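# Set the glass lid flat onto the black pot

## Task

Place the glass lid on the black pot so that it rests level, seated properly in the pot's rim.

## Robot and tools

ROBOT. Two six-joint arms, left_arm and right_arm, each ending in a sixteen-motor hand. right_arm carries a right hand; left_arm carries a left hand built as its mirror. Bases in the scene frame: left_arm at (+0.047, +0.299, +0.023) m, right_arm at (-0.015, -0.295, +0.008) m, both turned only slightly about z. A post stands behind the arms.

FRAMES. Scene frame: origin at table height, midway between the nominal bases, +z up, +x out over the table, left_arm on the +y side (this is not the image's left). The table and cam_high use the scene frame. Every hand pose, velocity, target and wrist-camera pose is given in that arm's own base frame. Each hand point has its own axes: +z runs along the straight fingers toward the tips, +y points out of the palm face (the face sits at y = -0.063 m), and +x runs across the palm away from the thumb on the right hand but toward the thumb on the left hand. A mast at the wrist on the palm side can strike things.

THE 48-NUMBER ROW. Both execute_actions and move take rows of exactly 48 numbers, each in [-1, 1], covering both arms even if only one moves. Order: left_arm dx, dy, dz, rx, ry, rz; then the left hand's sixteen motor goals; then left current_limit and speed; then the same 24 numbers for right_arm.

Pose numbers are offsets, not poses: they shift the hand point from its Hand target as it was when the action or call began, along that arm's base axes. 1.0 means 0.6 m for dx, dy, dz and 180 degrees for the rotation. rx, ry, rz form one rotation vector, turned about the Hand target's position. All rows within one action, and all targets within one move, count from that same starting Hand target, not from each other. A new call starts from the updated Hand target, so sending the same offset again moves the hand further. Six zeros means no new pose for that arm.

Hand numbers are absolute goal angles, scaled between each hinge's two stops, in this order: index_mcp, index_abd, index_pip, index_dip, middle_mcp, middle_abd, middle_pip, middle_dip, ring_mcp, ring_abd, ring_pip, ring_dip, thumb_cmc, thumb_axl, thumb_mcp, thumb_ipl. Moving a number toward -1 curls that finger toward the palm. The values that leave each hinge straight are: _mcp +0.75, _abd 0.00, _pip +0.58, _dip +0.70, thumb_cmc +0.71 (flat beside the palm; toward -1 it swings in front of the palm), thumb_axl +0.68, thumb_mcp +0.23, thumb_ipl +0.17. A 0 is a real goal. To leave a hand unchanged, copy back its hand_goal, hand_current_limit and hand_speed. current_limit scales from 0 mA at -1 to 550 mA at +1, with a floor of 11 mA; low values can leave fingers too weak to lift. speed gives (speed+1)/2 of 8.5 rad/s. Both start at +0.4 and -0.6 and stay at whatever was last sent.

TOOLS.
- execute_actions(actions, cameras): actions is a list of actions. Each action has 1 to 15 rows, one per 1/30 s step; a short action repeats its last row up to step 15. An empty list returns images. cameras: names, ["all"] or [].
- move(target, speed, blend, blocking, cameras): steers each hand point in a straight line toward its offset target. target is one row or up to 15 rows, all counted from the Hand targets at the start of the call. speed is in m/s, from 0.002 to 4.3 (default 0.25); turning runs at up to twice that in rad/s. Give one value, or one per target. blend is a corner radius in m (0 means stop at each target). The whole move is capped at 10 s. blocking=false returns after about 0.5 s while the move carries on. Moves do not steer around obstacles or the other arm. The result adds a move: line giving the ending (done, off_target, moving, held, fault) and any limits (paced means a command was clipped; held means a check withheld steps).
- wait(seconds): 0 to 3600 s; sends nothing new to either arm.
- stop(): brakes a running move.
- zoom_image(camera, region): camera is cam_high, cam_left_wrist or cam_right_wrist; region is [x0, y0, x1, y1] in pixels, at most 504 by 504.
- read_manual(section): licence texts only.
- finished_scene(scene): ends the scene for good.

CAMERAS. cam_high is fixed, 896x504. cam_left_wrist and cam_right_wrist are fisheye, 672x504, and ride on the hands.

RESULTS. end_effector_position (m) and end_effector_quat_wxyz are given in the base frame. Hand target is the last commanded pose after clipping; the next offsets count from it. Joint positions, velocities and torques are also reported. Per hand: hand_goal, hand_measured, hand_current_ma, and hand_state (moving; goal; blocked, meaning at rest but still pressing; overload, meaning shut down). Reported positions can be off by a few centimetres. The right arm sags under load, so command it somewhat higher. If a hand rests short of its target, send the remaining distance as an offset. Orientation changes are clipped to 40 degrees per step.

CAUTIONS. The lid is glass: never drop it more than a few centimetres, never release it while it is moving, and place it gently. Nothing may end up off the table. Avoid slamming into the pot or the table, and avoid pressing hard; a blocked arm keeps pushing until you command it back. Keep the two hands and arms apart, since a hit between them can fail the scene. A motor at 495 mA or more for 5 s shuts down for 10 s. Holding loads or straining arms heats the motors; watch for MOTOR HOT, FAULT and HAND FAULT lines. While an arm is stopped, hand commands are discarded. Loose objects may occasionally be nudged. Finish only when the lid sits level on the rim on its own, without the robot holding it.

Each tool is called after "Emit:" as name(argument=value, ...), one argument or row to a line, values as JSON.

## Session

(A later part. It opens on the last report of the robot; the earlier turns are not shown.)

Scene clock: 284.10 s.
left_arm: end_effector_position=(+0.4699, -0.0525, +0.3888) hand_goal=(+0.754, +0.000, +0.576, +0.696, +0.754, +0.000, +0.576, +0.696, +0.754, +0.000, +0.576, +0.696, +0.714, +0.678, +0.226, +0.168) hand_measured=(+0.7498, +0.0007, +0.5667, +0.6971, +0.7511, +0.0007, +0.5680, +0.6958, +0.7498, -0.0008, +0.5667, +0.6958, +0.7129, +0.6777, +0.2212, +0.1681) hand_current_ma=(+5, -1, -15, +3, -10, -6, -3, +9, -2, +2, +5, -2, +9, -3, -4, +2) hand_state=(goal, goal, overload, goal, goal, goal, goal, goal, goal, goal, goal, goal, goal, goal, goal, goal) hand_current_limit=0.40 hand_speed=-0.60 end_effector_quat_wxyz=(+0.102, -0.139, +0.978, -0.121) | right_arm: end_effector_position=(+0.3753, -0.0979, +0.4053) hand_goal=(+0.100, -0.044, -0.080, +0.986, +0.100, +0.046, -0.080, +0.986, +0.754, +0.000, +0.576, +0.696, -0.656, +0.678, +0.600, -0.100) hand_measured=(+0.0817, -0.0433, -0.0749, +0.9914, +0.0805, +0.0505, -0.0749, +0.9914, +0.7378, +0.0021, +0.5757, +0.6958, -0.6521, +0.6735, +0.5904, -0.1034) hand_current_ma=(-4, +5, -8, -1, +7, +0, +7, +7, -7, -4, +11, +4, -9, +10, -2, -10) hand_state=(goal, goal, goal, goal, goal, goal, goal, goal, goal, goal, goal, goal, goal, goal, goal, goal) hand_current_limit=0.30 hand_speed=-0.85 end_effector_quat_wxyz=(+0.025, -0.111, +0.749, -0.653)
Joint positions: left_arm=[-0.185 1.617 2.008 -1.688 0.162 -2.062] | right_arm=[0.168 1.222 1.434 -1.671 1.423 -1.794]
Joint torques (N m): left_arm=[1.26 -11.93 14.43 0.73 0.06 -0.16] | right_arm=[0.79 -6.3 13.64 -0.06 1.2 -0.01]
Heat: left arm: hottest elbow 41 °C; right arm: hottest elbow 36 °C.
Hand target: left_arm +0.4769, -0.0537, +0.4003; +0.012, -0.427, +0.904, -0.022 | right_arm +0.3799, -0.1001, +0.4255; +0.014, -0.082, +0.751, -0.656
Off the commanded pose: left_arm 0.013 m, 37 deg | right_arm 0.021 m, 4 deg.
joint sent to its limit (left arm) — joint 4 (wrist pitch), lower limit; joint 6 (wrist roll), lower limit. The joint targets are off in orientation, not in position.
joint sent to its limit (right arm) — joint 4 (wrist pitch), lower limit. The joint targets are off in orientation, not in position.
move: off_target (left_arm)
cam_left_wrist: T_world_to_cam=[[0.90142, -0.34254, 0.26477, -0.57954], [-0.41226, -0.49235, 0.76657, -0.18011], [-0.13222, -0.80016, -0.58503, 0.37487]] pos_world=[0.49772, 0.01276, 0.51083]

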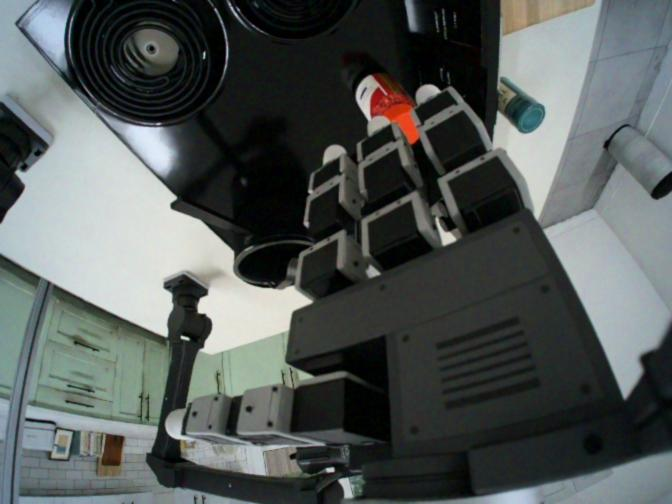

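Emit:
move(
  target=[0.03,-0.5,0,0,0,0,0.754,0,0.576,0.696,0.754,0,0.576,0.696,0.754,0,0.576,0.696,0.714,0.678,0.226,0.168,0.4,-0.6,0,0,0,0,0,0,0.1,-0.045,-0.08,0.986,0.1,0.045,-0.08,0.986,0.754,0,0.576,0.696,-0.657,0.678,0.6,-0.10,0.3,-0.85],
  speed=0.15,
  cameras=["cam_left_wrist","cam_high"],
)

Scene clock: 297.43 s.
left_arm: end_effector_position=(+0.4935, -0.3464, +0.3926) hand_goal=(+0.754, +0.000, +0.576, +0.696, +0.754, +0.000, +0.576, +0.696, +0.754, +0.000, +0.576, +0.696, +0.714, +0.678, +0.226, +0.168) hand_measured=(+0.7498, -0.0008, +0.5667, +0.6958, +0.7486, +0.0007, +0.5693, +0.6958, +0.7486, -0.0008, +0.5667, +0.6958, +0.7129, +0.6777, +0.2212, +0.1681) hand_current_ma=(+4, +8, -7, -1, -11, -18, +1, +1, +1, -8, -3, -15, +12, -7, -2, +10) hand_state=(goal, goal, overload, goal, goal, goal, goal, goal, goal, goal, goal, goal, goal, goal, goal, goal) hand_current_limit=0.40 hand_speed=-0.60 end_effector_quat_wxyz=(+0.141, +0.107, +0.972, -0.155) | right_arm: end_effector_position=(+0.3753, -0.0979, +0.4053) hand_goal=(+0.100, -0.044, -0.080, +0.986, +0.100, +0.046, -0.080, +0.986, +0.754, +0.000, +0.576, +0.696, -0.656, +0.678, +0.600, -0.100) hand_measured=(+0.0817, -0.0433, -0.0749, +0.9914, +0.0805, +0.0520, -0.0749, +0.9914, +0.7378, +0.0021, +0.5757, +0.6958, -0.6521, +0.6735, +0.5904, -0.1034) hand_current_ma=(-9, -7, -10, +1, +4, +5, -14, +7, -7, -12, +22, +14, -7, +6, -1, -4) hand_state=(goal, goal, goal, goal, goal, goal, goal, goal, goal, goal, goal, goal, goal, goal, goal, goal) hand_current_limit=0.30 hand_speed=-0.85 end_effector_quat_wxyz=(+0.025, -0.111, +0.749, -0.653)
Joint positions: left_arm=[-0.688 1.95 2.477 -1.688 0.102 -2.062] | right_arm=[0.168 1.222 1.434 -1.671 1.423 -1.794]
Joint torques (N m): left_arm=[0.79 -16.62 13.94 0.98 0.01 -0.15] | right_arm=[0.85 -6.42 13.6 -0.08 1.2 -0.01]
Heat: left arm: hottest elbow 43 °C; right arm: hottest elbow 38 °C.
Hand target: left_arm +0.4948, -0.3538, +0.4004; +0.066, -0.223, +0.969, -0.078 | right_arm +0.3799, -0.1001, +0.4255; +0.014, -0.082, +0.751, -0.656
Off the commanded pose: left_arm 0.011 m, 66 deg; orientation clipped | right_arm 0.021 m, 4 deg.
joint sent to its limit (left arm) — joint 4 (wrist pitch), lower limit; joint 6 (wrist roll), lower limit. The joint targets are off in orientation, not in position.
joint sent to its limit (right arm) — joint 4 (wrist pitch), lower limit. The joint targets are off in orientation, not in position.
move: off_target (left_arm); limits=paced
cam_left_wrist: T_world_to_cam=[[0.59409, -0.70831, 0.38126, -0.72325], [-0.69579, -0.21466, 0.68541, -0.05004], [-0.40364, -0.67248, -0.62036, 0.33716]] pos_world=[0.53095, -0.29629, 0.5192]
Images, in order (width x height): cam_high 896x504, cam_left_wrist 672x504.

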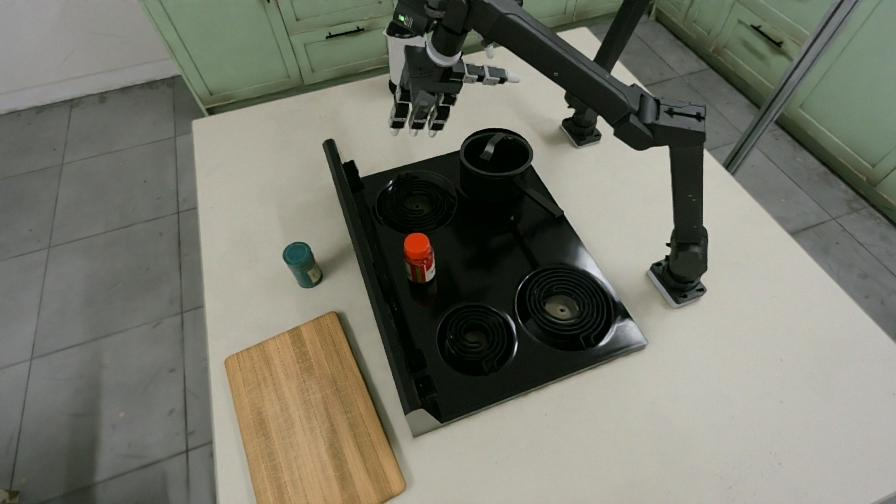

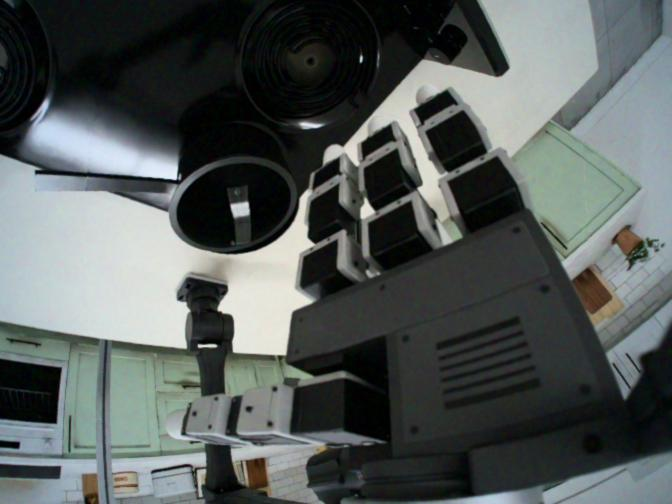

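Emit:
zoom_image(
  camera="cam_left_wrist",
  region=[160, 115, 310, 265],
)

Scaled by 3.360 from the camera's image (finer frame: 960x720).

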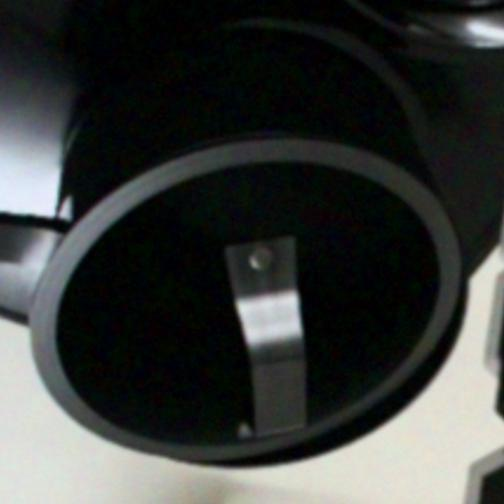

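Emit:
zoom_image(
  camera="cam_left_wrist",
  region=[160, 145, 240, 215],
)

Emit:
zoom_image(
  camera="cam_left_wrist",
  region=[225, 145, 305, 215],
)

Emit:
zoom_image(
  camera="cam_left_wrist",
  region=[225, 195, 305, 265],
)

Emit:
zoom_image(
  camera="cam_left_wrist",
  region=[160, 195, 240, 265],
)

Scaled by 6.300 from the camera's image (finer frame: 960x720).

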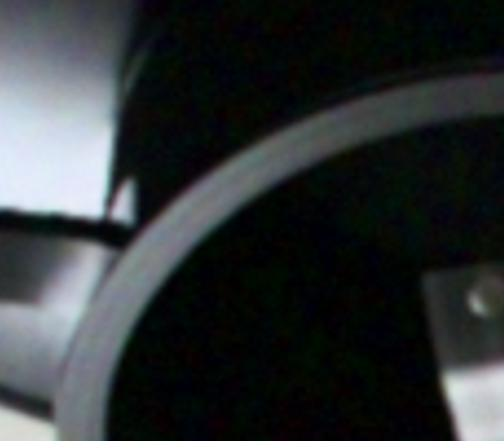

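Scaled by 6.300 from the camera's image (finer frame: 960x720).

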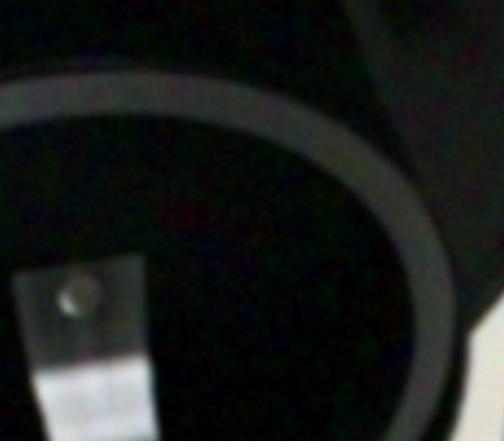

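Scaled by 6.300 from the camera's image (finer frame: 960x720).

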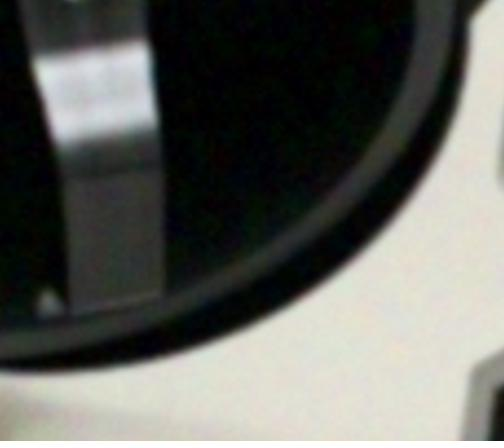

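Scaled by 6.300 from the camera's image (finer frame: 960x720).

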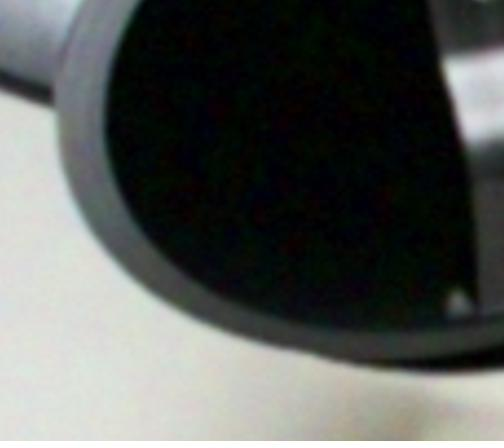

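Emit:
move(
  target=[0.1,0.05,0,0,0,0,0.754,0,0.576,0.696,0.754,0,0.576,0.696,0.754,0,0.576,0.696,0.714,0.678,0.226,0.168,0.4,-0.6,0.0268,0.2948,-0.159,0,0,0.139,-0.068,-0.045,-0.08,0.986,-0.068,0.045,-0.08,0.986,0.754,0,0.576,0.696,-0.657,0.678,0.449,-0.10,0.2,-0.85],
  speed=0.12,
  cameras=["cam_left_wrist","cam_high"],
)

Emit:
zoom_image(
  camera="cam_left_wrist",
  region=[150, 115, 350, 265],
)

Scene clock: 319.63 s.
left_arm: end_effector_position=(+0.5482, -0.3248, +0.3945) hand_goal=(+0.754, +0.000, +0.576, +0.696, +0.754, +0.000, +0.576, +0.696, +0.754, +0.000, +0.576, +0.696, +0.714, +0.678, +0.226, +0.168) hand_measured=(+0.7498, +0.0007, +0.5667, +0.6958, +0.7498, +0.0007, +0.5680, +0.6958, +0.7486, +0.0007, +0.5667, +0.6958, +0.7129, +0.6777, +0.2212, +0.1672) hand_current_ma=(+9, +4, -1, -6, -15, -11, -4, +5, -2, +1, -14, -6, +11, +2, -2, +10) hand_state=(goal, goal, overload, goal, goal, goal, goal, goal, goal, goal, goal, goal, goal, goal, goal, goal) hand_current_limit=0.40 hand_speed=-0.60 end_effector_quat_wxyz=(+0.181, +0.069, +0.970, -0.148) | right_arm: end_effector_position=(+0.3976, +0.0729, +0.3348) hand_goal=(-0.068, -0.044, -0.080, +0.986, -0.068, +0.046, -0.080, +0.986, +0.754, +0.000, +0.576, +0.696, -0.656, +0.678, +0.450, -0.100) hand_measured=(-0.0714, -0.0433, -0.0749, +0.9914, -0.0726, +0.0505, -0.0749, +0.9914, +0.7378, +0.0021, +0.5757, +0.6958, -0.6521, +0.6746, +0.4489, -0.1034) hand_current_ma=(-3, -7, -9, +3, +9, +2, +0, +13, -6, -11, +7, -4, -11, +2, +5, -4) hand_state=(goal, goal, goal, goal, goal, goal, goal, goal, goal, goal, goal, goal, goal, goal, goal, goal) hand_current_limit=0.20 hand_speed=-0.85 end_effector_quat_wxyz=(+0.163, -0.240, +0.718, -0.632)
Joint positions: left_arm=[-0.618 2.05 2.635 -1.688 0.063 -2.062] | right_arm=[0.587 1.287 1.303 -1.671 1.423 -1.556]
Joint torques (N m): left_arm=[1.49 -17.67 13.78 1.2 -0.03 -0.15] | right_arm=[2.26 -7.24 8.31 -0.32 1.24 0.17]
Heat: left arm: hottest elbow 42 °C; right arm: hottest elbow 39 °C.
Hand target: left_arm +0.5548, -0.3239, +0.4002; +0.065, -0.223, +0.969, -0.078 | right_arm +0.3959, +0.0767, +0.3301; +0.156, -0.242, +0.715, -0.637
Off the commanded pose: left_arm 0.009 m, 37 deg | right_arm 0.006 m, 1 deg.
joint sent to its limit (left arm) — joint 4 (wrist pitch), lower limit; joint 6 (wrist roll), lower limit. The joint targets are off in orientation, not in position.
joint sent to its limit (right arm) — joint 4 (wrist pitch), lower limit. The joint targets still meet the commanded pose.
move: off_target (left_arm)
cam_left_wrist: T_world_to_cam=[[0.62574, -0.65237, 0.42762, -0.75864], [-0.7197, -0.27146, 0.63901, 0.00438], [-0.3008, -0.70762, -0.63938, 0.31462]] pos_world=[0.5725, -0.2711, 0.52277]
Images, in order (width x height): cam_high 896x504, cam_left_wrist 672x504.

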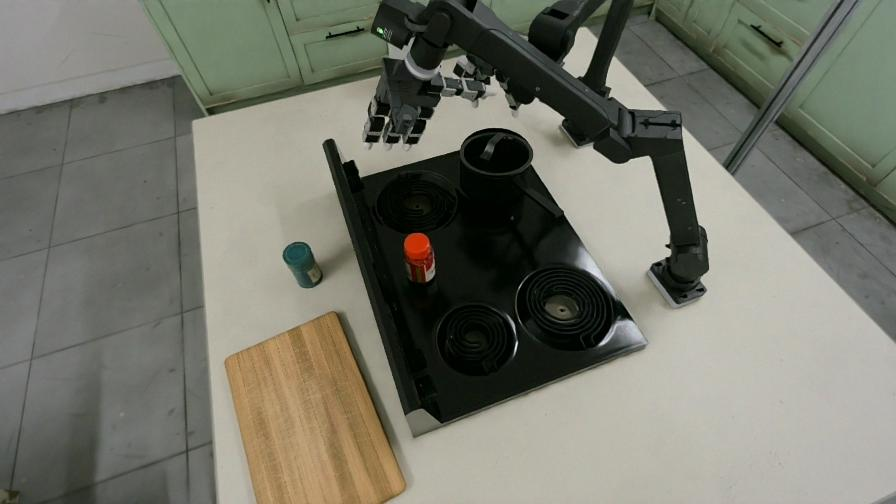

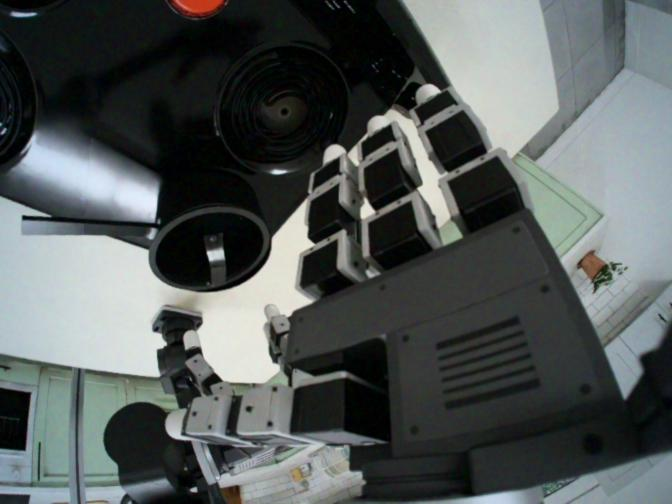

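Scaled by 2.520 from the camera's image (finer frame: 960x720).

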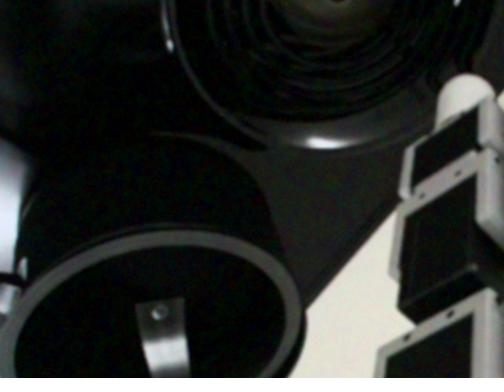

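Emit:
zoom_image(
  camera="cam_left_wrist",
  region=[135, 185, 285, 305],
)

Emit:
zoom_image(
  camera="cam_right_wrist",
  region=[400, 0, 672, 272],
)

Scaled by 3.360 from the camera's image (finer frame: 960x720).

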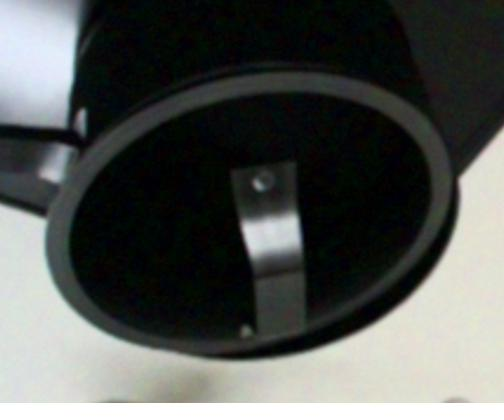

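This scene's latest camera images include none from cam_right_wrist. They are from: cam_high, cam_left_wrist. cam_right_wrist's image comes with the result of a call that names it in "cameras".

Emit:
move(
  target=[0,0,0,0,0,0,0.754,0,0.576,0.696,0.754,0,0.576,0.696,0.754,0,0.576,0.696,0.714,0.678,0.226,0.168,0.4,-0.6,0,0,-0.11,0,0,0,-0.068,-0.045,-0.08,0.986,-0.068,0.045,-0.08,0.986,0.754,0,0.576,0.696,-0.657,0.678,0.449,-0.10,0.2,-0.85],
  speed=0.08,
  cameras=["all"],
)

Emit:
zoom_image(
  camera="cam_left_wrist",
  region=[135, 185, 285, 305],
)

Emit:
zoom_image(
  camera="cam_high",
  region=[454, 110, 544, 190],
)

Scene clock: 322.37 s.
left_arm: end_effector_position=(+0.5483, -0.3247, +0.3946) hand_goal=(+0.754, +0.000, +0.576, +0.696, +0.754, +0.000, +0.576, +0.696, +0.754, +0.000, +0.576, +0.696, +0.714, +0.678, +0.226, +0.168) hand_measured=(+0.7498, +0.0007, +0.5667, +0.6958, +0.7498, -0.0008, +0.5693, +0.6958, +0.7486, -0.0008, +0.5680, +0.6958, +0.7142, +0.6767, +0.2212, +0.1681) hand_current_ma=(+11, -9, +2, -7, -14, -8, -2, +11, -13, -1, +5, +2, +4, -5, -13, +6) hand_state=(goal, goal, overload, goal, goal, goal, goal, goal, goal, goal, goal, goal, goal, goal, goal, goal) hand_current_limit=0.40 hand_speed=-0.60 end_effector_quat_wxyz=(+0.181, +0.069, +0.970, -0.148) | right_arm: end_effector_position=(+0.3956, +0.0720, +0.2682) hand_goal=(-0.068, -0.044, -0.080, +0.986, -0.068, +0.046, -0.080, +0.986, +0.754, +0.000, +0.576, +0.696, -0.656, +0.678, +0.450, -0.100) hand_measured=(-0.0714, -0.0433, -0.0749, +0.9914, -0.0726, +0.0520, -0.0749, +0.9914, +0.7378, +0.0021, +0.5757, +0.6971, -0.6521, +0.6746, +0.4489, -0.1034) hand_current_ma=(+1, -4, +7, +8, +8, -1, -9, +7, -6, -12, +3, +3, -8, +6, -10, -6) hand_state=(goal, goal, goal, goal, goal, goal, goal, goal, goal, goal, goal, goal, goal, goal, goal, goal) hand_current_limit=0.20 hand_speed=-0.85 end_effector_quat_wxyz=(+0.153, -0.238, +0.718, -0.636)
Joint positions: left_arm=[-0.618 2.05 2.635 -1.688 0.062 -2.062] | right_arm=[0.59 1.331 1.164 -1.623 1.423 -1.433]
Joint torques (N m): left_arm=[2.14 -17.32 13.75 1.14 -0.04 -0.15] | right_arm=[2.37 -7.41 8.13 -0.08 1.27 0.17]
Heat: left arm: hottest elbow 42 °C; right arm: hottest elbow 38 °C.
Hand target: left_arm +0.5548, -0.3239, +0.4003; +0.066, -0.223, +0.969, -0.078 | right_arm +0.3959, +0.0766, +0.2640; +0.156, -0.242, +0.715, -0.637
Off the commanded pose: left_arm 0.009 m, 37 deg | right_arm 0.006 m, 1 deg.
joint sent to its limit (left arm) — joint 4 (wrist pitch), lower limit; joint 6 (wrist roll), lower limit. The joint targets are off in orientation, not in position.
move: done
cam_left_wrist: T_world_to_cam=[[0.62572, -0.65226, 0.42782, -0.75866], [-0.72001, -0.27194, 0.63846, 0.00454], [-0.3001, -0.70754, -0.63979, 0.31463]] pos_world=[0.57239, -0.271, 0.52297]
cam_right_wrist: T_world_to_cam=[[0.52747, 0.47847, -0.70203, -0.02932], [0.08021, 0.79459, 0.60182, -0.29407], [0.84578, -0.37376, 0.38075, -0.28044]] pos_world=[0.27624, 0.14288, 0.26317]

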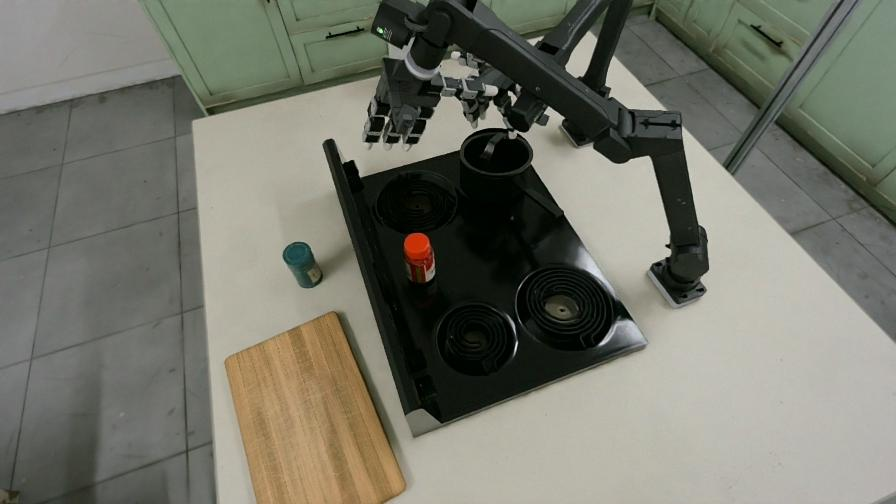

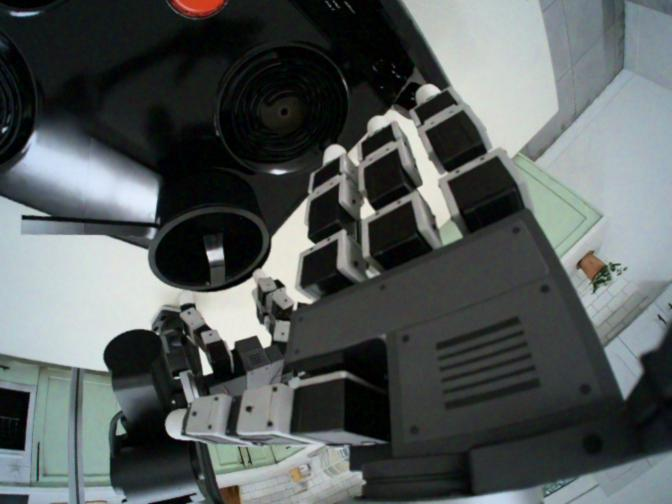

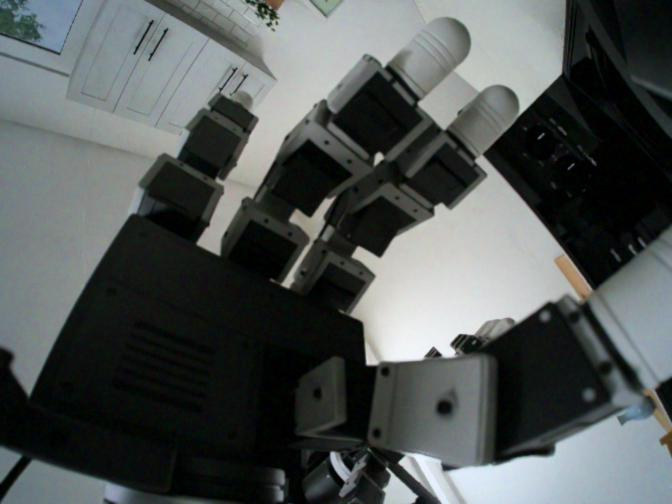

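Scaled by 3.360 from the camera's image (finer frame: 960x720).

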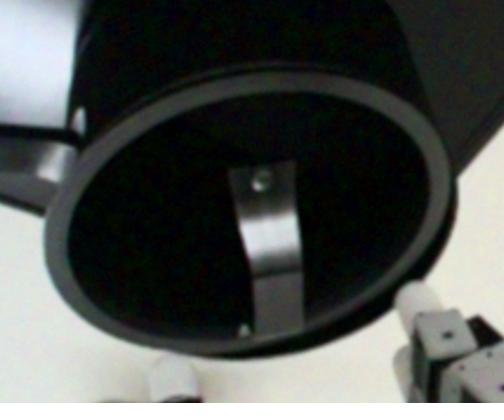

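Scaled by 5.600.

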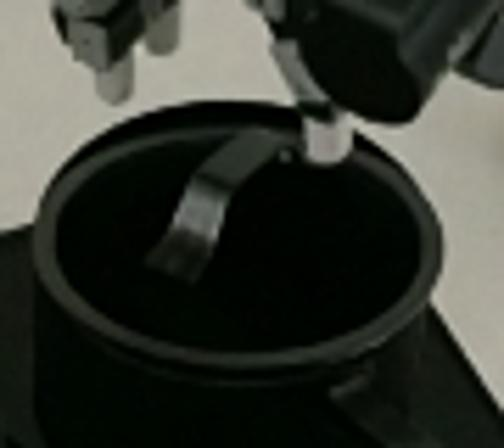

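Emit:
move(
  target=[0,0,0,0,0,0,0.754,0,0.576,0.696,0.754,0,0.576,0.696,0.754,0,0.576,0.696,0.714,0.678,0.226,0.168,0.4,-0.6,0,0,-0.081,0,0,0,-0.068,-0.045,-0.08,0.986,-0.068,0.045,-0.08,0.986,0.754,0,0.576,0.696,-0.657,0.678,0.449,-0.10,0.2,-0.85],
  speed=0.05,
  cameras=["all"],
)

Emit:
zoom_image(
  camera="cam_left_wrist",
  region=[135, 185, 285, 305],
)

Emit:
zoom_image(
  camera="cam_high",
  region=[454, 110, 544, 190],
)

Emit:
zoom_image(
  camera="cam_right_wrist",
  region=[400, 0, 672, 272],
)

Scene clock: 324.97 s.
left_arm: end_effector_position=(+0.5483, -0.3247, +0.3946) hand_goal=(+0.754, +0.000, +0.576, +0.696, +0.754, +0.000, +0.576, +0.696, +0.754, +0.000, +0.576, +0.696, +0.714, +0.678, +0.226, +0.168) hand_measured=(+0.7498, -0.0008, +0.5680, +0.6958, +0.7498, -0.0008, +0.5693, +0.6958, +0.7486, -0.0008, +0.5680, +0.6958, +0.7129, +0.6777, +0.2212, +0.1681) hand_current_ma=(-6, -6, -5, -9, -10, -10, +7, +13, -4, -1, -5, -13, +7, -3, +1, +7) hand_state=(goal, goal, overload, goal, goal, goal, goal, goal, goal, goal, goal, goal, goal, goal, goal, goal) hand_current_limit=0.40 hand_speed=-0.60 end_effector_quat_wxyz=(+0.181, +0.069, +0.970, -0.148) | right_arm: end_effector_position=(+0.3965, +0.0724, +0.2199) hand_goal=(-0.068, -0.044, -0.080, +0.986, -0.068, +0.046, -0.080, +0.986, +0.754, +0.000, +0.576, +0.696, -0.656, +0.678, +0.450, -0.100) hand_measured=(-0.0714, -0.0433, -0.0749, +0.9914, -0.0726, +0.0520, -0.0749, +0.9914, +0.7378, +0.0021, +0.5757, +0.6958, -0.6521, +0.6735, +0.4489, -0.1034) hand_current_ma=(-7, -5, +0, -3, +6, +6, -5, +9, -15, -17, +0, +0, +0, +8, +0, -3) hand_state=(goal, goal, goal, goal, goal, goal, goal, goal, goal, goal, goal, goal, goal, goal, goal, goal) hand_current_limit=0.20 hand_speed=-0.85 end_effector_quat_wxyz=(+0.153, -0.237, +0.718, -0.637)
Joint positions: left_arm=[-0.618 2.05 2.635 -1.688 0.062 -2.062] | right_arm=[0.59 1.369 1.069 -1.51 1.423 -1.412]
Joint torques (N m): left_arm=[1.85 -17.61 13.79 1.28 -0.02 -0.14] | right_arm=[2.32 -7.77 7.58 0.25 1.26 0.09]
Heat: left arm: hottest elbow 43 °C; right arm: hottest elbow 38 °C.
Hand target: left_arm +0.5548, -0.3239, +0.4003; +0.066, -0.223, +0.969, -0.078 | right_arm +0.3959, +0.0766, +0.2154; +0.156, -0.242, +0.715, -0.637
Off the commanded pose: left_arm 0.009 m, 37 deg | right_arm 0.006 m, 1 deg.
joint sent to its limit (left arm) — joint 4 (wrist pitch), lower limit; joint 6 (wrist roll), lower limit. The joint targets are off in orientation, not in position.
move: done
cam_left_wrist: T_world_to_cam=[[0.62572, -0.65226, 0.42782, -0.75866], [-0.72001, -0.27194, 0.63846, 0.00454], [-0.3001, -0.70754, -0.63979, 0.31463]] pos_world=[0.57239, -0.271, 0.52297]
cam_right_wrist: T_world_to_cam=[[0.52982, 0.47667, -0.70149, -0.06484], [0.0817, 0.79458, 0.60164, -0.26598], [0.84417, -0.37607, 0.38204, -0.2621]] pos_world=[0.27734, 0.14368, 0.21467]

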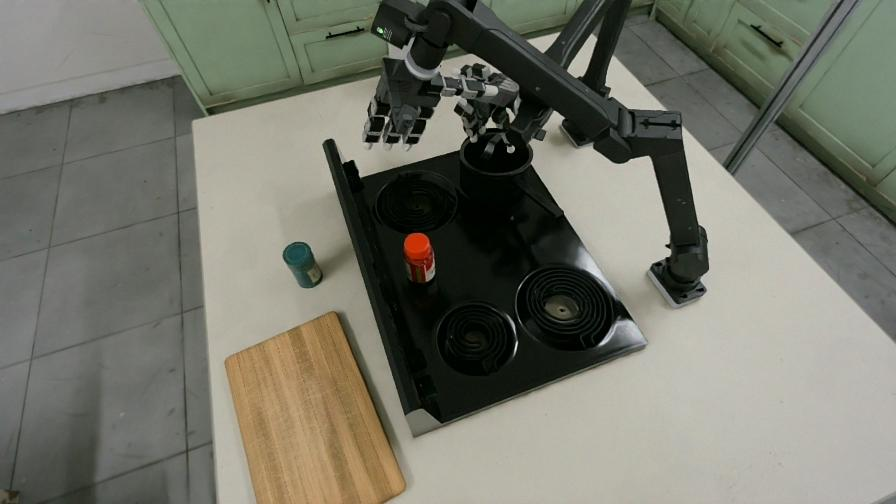

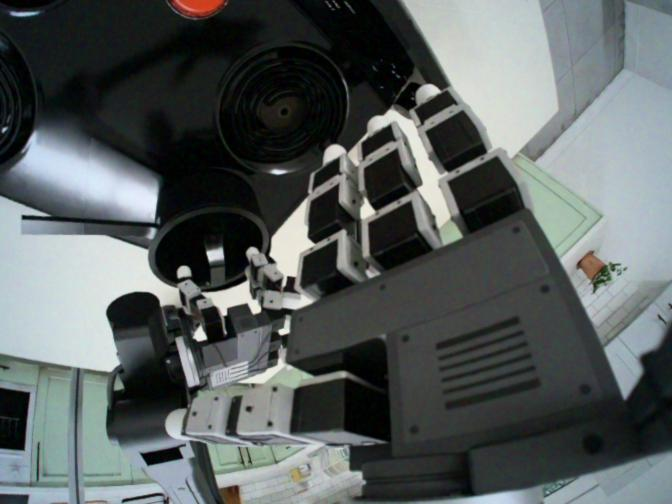

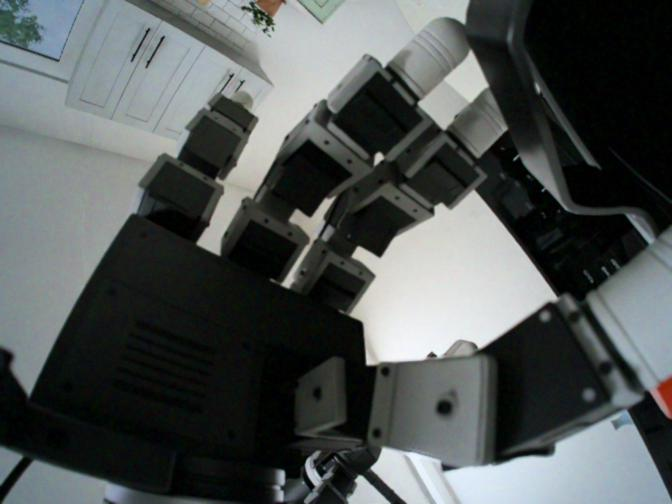

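Scaled by 3.360 from the camera's image (finer frame: 960x720).

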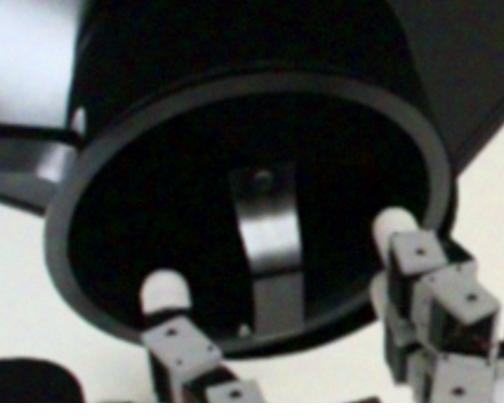

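Scaled by 5.600.

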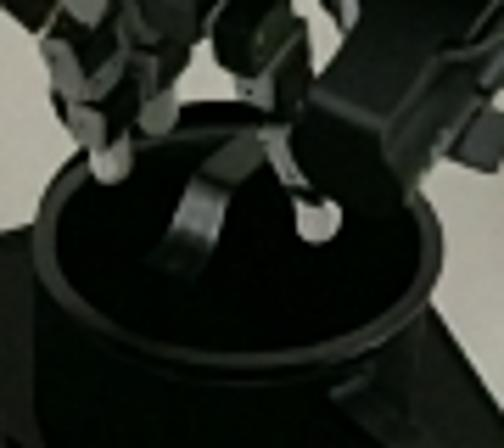

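Scaled by 1.853 from the camera's image (finer frame: 960x720).

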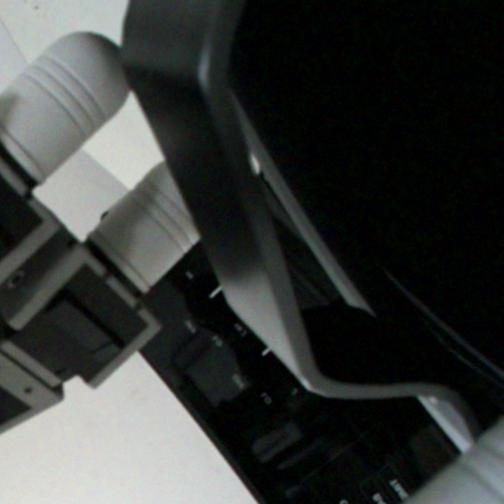

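Emit:
move(
  target=[0,0,0,0,0,0,0.754,0,0.576,0.696,0.754,0,0.576,0.696,0.754,0,0.576,0.696,0.714,0.678,0.226,0.168,0.4,-0.6,0,0,0,0,0,0,-0.27,-0.045,-0.08,0.986,-0.27,0.045,-0.08,0.986,0.754,0,0.576,0.696,-0.657,0.678,0.26,-0.10,0.2,-0.9],
  cameras=["all"],
)

Emit:
zoom_image(
  camera="cam_left_wrist",
  region=[135, 185, 285, 305],
)

Emit:
zoom_image(
  camera="cam_high",
  region=[454, 110, 544, 190],
)

Emit:
zoom_image(
  camera="cam_right_wrist",
  region=[400, 0, 672, 272],
)

Scene clock: 327.37 s.
left_arm: end_effector_position=(+0.5483, -0.3247, +0.3946) hand_goal=(+0.754, +0.000, +0.576, +0.696, +0.754, +0.000, +0.576, +0.696, +0.754, +0.000, +0.576, +0.696, +0.714, +0.678, +0.226, +0.168) hand_measured=(+0.7498, -0.0008, +0.5680, +0.6958, +0.7498, +0.0007, +0.5680, +0.6971, +0.7486, +0.0007, +0.5667, +0.6958, +0.7129, +0.6777, +0.2212, +0.1681) hand_current_ma=(+5, -6, -5, -2, -10, -10, -2, +16, +0, +0, +0, -11, +1, -8, -10, +7) hand_state=(goal, goal, overload, goal, goal, goal, goal, goal, goal, goal, goal, goal, goal, goal, goal, goal) hand_current_limit=0.40 hand_speed=-0.60 end_effector_quat_wxyz=(+0.181, +0.069, +0.970, -0.148) | right_arm: end_effector_position=(+0.3965, +0.0724, +0.2199) hand_goal=(-0.270, -0.044, -0.080, +0.986, -0.270, +0.046, -0.080, +0.986, +0.754, +0.000, +0.576, +0.696, -0.656, +0.678, +0.260, -0.100) hand_measured=(-0.2692, -0.0433, -0.0749, +0.9914, -0.2692, +0.0520, -0.0749, +0.9926, +0.7378, +0.0021, +0.5757, +0.6958, -0.6521, +0.6746, +0.2618, -0.0958) hand_current_ma=(-5, -3, +5, +3, +12, +4, -8, +19, -12, -8, +8, +3, -7, -1, +2, -6) hand_state=(goal, goal, goal, goal, goal, goal, goal, goal, goal, goal, goal, goal, goal, goal, goal, goal) hand_current_limit=0.20 hand_speed=-0.90 end_effector_quat_wxyz=(+0.153, -0.237, +0.718, -0.637)
Joint positions: left_arm=[-0.618 2.05 2.635 -1.688 0.062 -2.062] | right_arm=[0.59 1.369 1.069 -1.51 1.423 -1.412]
Joint torques (N m): left_arm=[2.14 -17.2 13.94 1.18 -0.02 -0.14] | right_arm=[2.43 -7.71 7.57 0.29 1.24 0.08]
Heat: left arm: hottest elbow 43 °C; right arm: hottest elbow 38 °C.
Hand target: left_arm +0.5548, -0.3239, +0.4003; +0.066, -0.223, +0.969, -0.078 | right_arm +0.3959, +0.0766, +0.2154; +0.156, -0.242, +0.715, -0.637
Off the commanded pose: left_arm 0.009 m, 37 deg | right_arm 0.006 m, 1 deg.
joint sent to its limit (left arm) — joint 4 (wrist pitch), lower limit; joint 6 (wrist roll), lower limit. The joint targets are off in orientation, not in position.
move: done
cam_left_wrist: T_world_to_cam=[[0.62572, -0.65226, 0.42782, -0.75866], [-0.72001, -0.27194, 0.63846, 0.00454], [-0.3001, -0.70754, -0.63979, 0.31463]] pos_world=[0.57239, -0.271, 0.52297]
cam_right_wrist: T_world_to_cam=[[0.52982, 0.47667, -0.70149, -0.06484], [0.0817, 0.79458, 0.60164, -0.26598], [0.84417, -0.37607, 0.38204, -0.2621]] pos_world=[0.27734, 0.14368, 0.21467]

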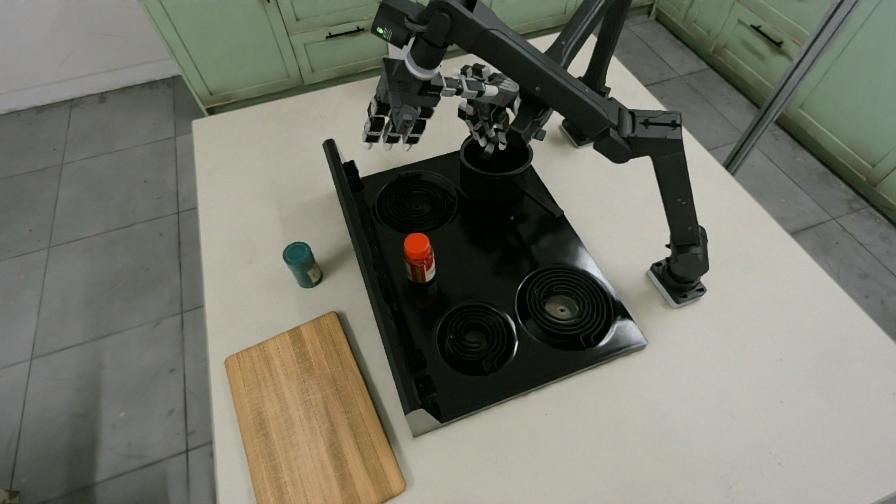

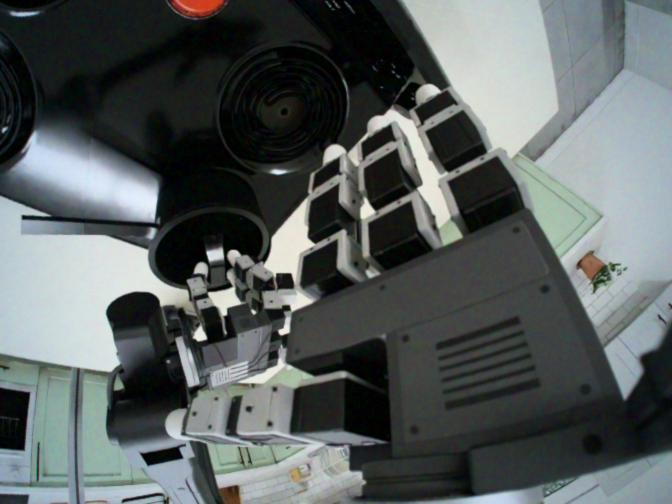

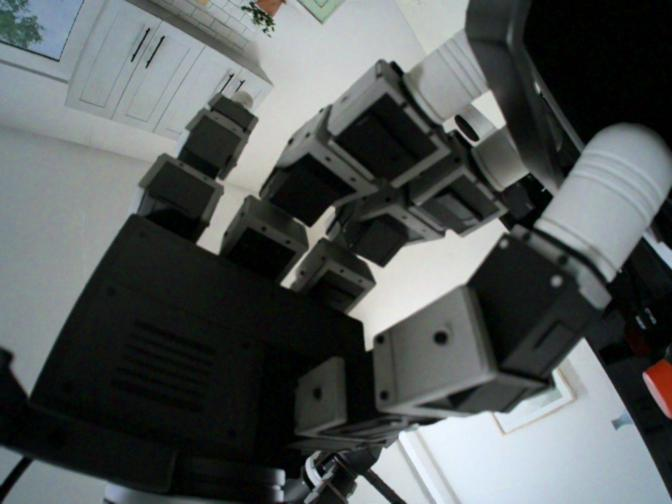

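Scaled by 3.360 from the camera's image (finer frame: 960x720).

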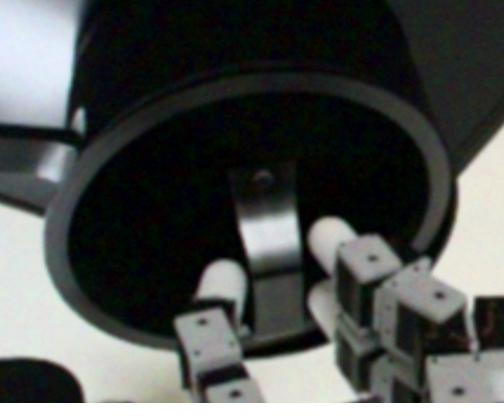

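Scaled by 5.600.

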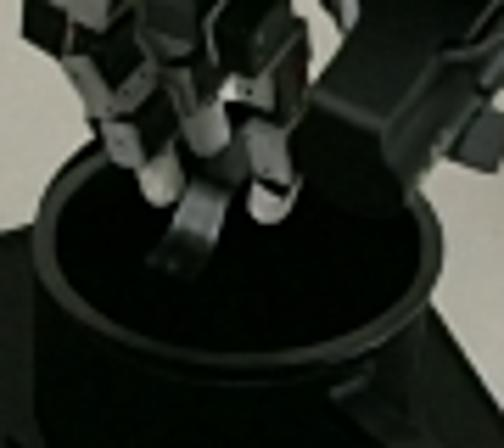

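Scaled by 1.853 from the camera's image (finer frame: 960x720).

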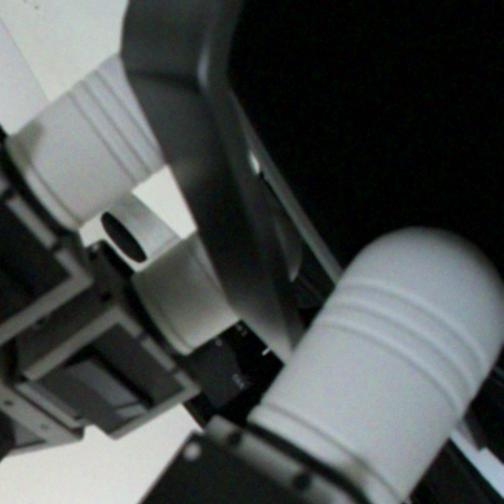

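Emit:
move(
  target=[0,0,0,0,0,0,0.754,0,0.576,0.696,0.754,0,0.576,0.696,0.754,0,0.576,0.696,0.714,0.678,0.226,0.168,0.4,-0.6,0,0,0,0,0,0,-0.27,-0.045,-0.08,0.986,-0.27,0.045,-0.08,0.986,0.754,0,0.576,0.696,-0.657,0.678,0.18,-0.10,0.2,-0.96],
  cameras=["all"],
)

Emit:
zoom_image(
  camera="cam_left_wrist",
  region=[135, 185, 285, 305],
)

Emit:
zoom_image(
  camera="cam_high",
  region=[454, 110, 544, 190],
)

Scene clock: 328.37 s.
left_arm: end_effector_position=(+0.5483, -0.3247, +0.3946) hand_goal=(+0.754, +0.000, +0.576, +0.696, +0.754, +0.000, +0.576, +0.696, +0.754, +0.000, +0.576, +0.696, +0.714, +0.678, +0.226, +0.168) hand_measured=(+0.7498, -0.0008, +0.5680, +0.6958, +0.7498, +0.0007, +0.5693, +0.6958, +0.7486, +0.0007, +0.5680, +0.6958, +0.7129, +0.6777, +0.2212, +0.1681) hand_current_ma=(+5, -9, -7, +4, -13, -10, -4, +2, -1, -10, +7, -8, +10, -9, +0, +3) hand_state=(goal, goal, overload, goal, goal, goal, goal, goal, goal, goal, goal, goal, goal, goal, goal, goal) hand_current_limit=0.40 hand_speed=-0.60 end_effector_quat_wxyz=(+0.181, +0.069, +0.970, -0.148) | right_arm: end_effector_position=(+0.3964, +0.0727, +0.2199) hand_goal=(-0.270, -0.044, -0.080, +0.986, -0.270, +0.046, -0.080, +0.986, +0.754, +0.000, +0.576, +0.696, -0.656, +0.678, +0.180, -0.100) hand_measured=(-0.2692, -0.0433, -0.0736, +0.9914, -0.2692, +0.0505, -0.0749, +0.9926, +0.7378, +0.0021, +0.5757, +0.6958, -0.6534, +0.6735, +0.2262, -0.0958) hand_current_ma=(+0, -1, +4, -1, +6, +9, -3, +5, -10, -10, +11, +1, -10, +12, +22, +0) hand_state=(goal, goal, goal, goal, goal, goal, goal, goal, goal, goal, goal, goal, goal, goal, moving, goal) hand_current_limit=0.20 hand_speed=-0.96 end_effector_quat_wxyz=(+0.153, -0.237, +0.718, -0.637)
Joint positions: left_arm=[-0.618 2.05 2.635 -1.688 0.062 -2.062] | right_arm=[0.59 1.369 1.069 -1.51 1.423 -1.412]
Joint torques (N m): left_arm=[2.26 -17.32 13.76 1.21 -0.05 -0.16] | right_arm=[2.37 -7.77 7.56 0.23 1.24 0.07]
Heat: left arm: hottest elbow 43 °C; right arm: hottest elbow 38 °C.
Hand target: left_arm +0.5548, -0.3239, +0.4003; +0.066, -0.223, +0.969, -0.078 | right_arm +0.3959, +0.0766, +0.2154; +0.156, -0.242, +0.715, -0.637
Off the commanded pose: left_arm 0.009 m, 37 deg | right_arm 0.006 m, 1 deg.
joint sent to its limit (left arm) — joint 4 (wrist pitch), lower limit; joint 6 (wrist roll), lower limit. The joint targets are off in orientation, not in position.
move: done
cam_left_wrist: T_world_to_cam=[[0.62572, -0.65226, 0.42782, -0.75866], [-0.72001, -0.27194, 0.63846, 0.00454], [-0.3001, -0.70754, -0.63979, 0.31463]] pos_world=[0.57239, -0.271, 0.52297]
cam_right_wrist: T_world_to_cam=[[0.52947, 0.47708, -0.70146, -0.06485], [0.08105, 0.79465, 0.60164, -0.26596], [0.84445, -0.3754, 0.38208, -0.26212]] pos_world=[0.27724, 0.14388, 0.21467]

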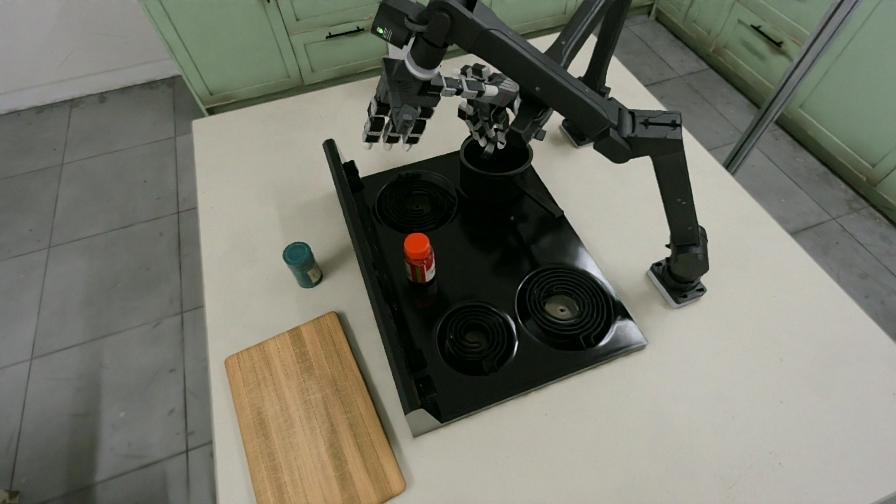

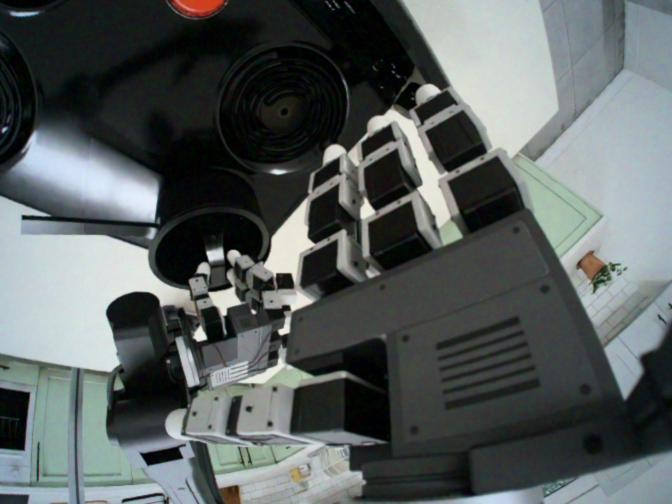

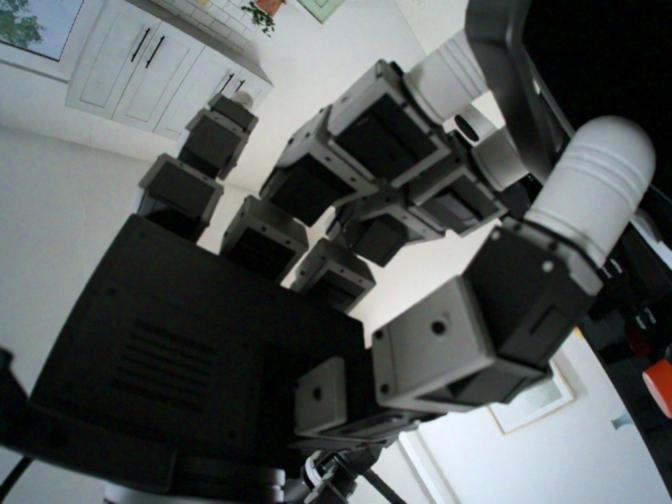

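Scaled by 3.360 from the camera's image (finer frame: 960x720).

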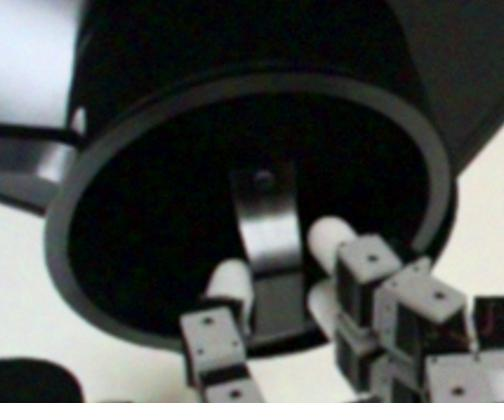

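Scaled by 5.600.

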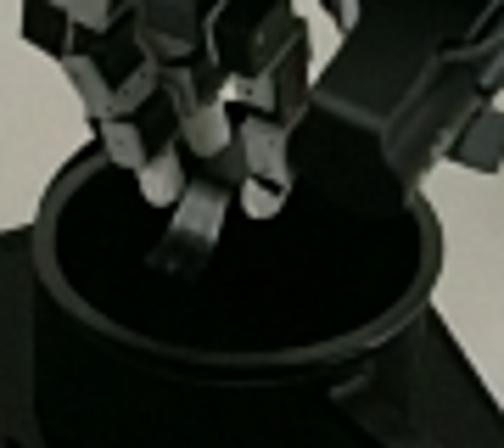

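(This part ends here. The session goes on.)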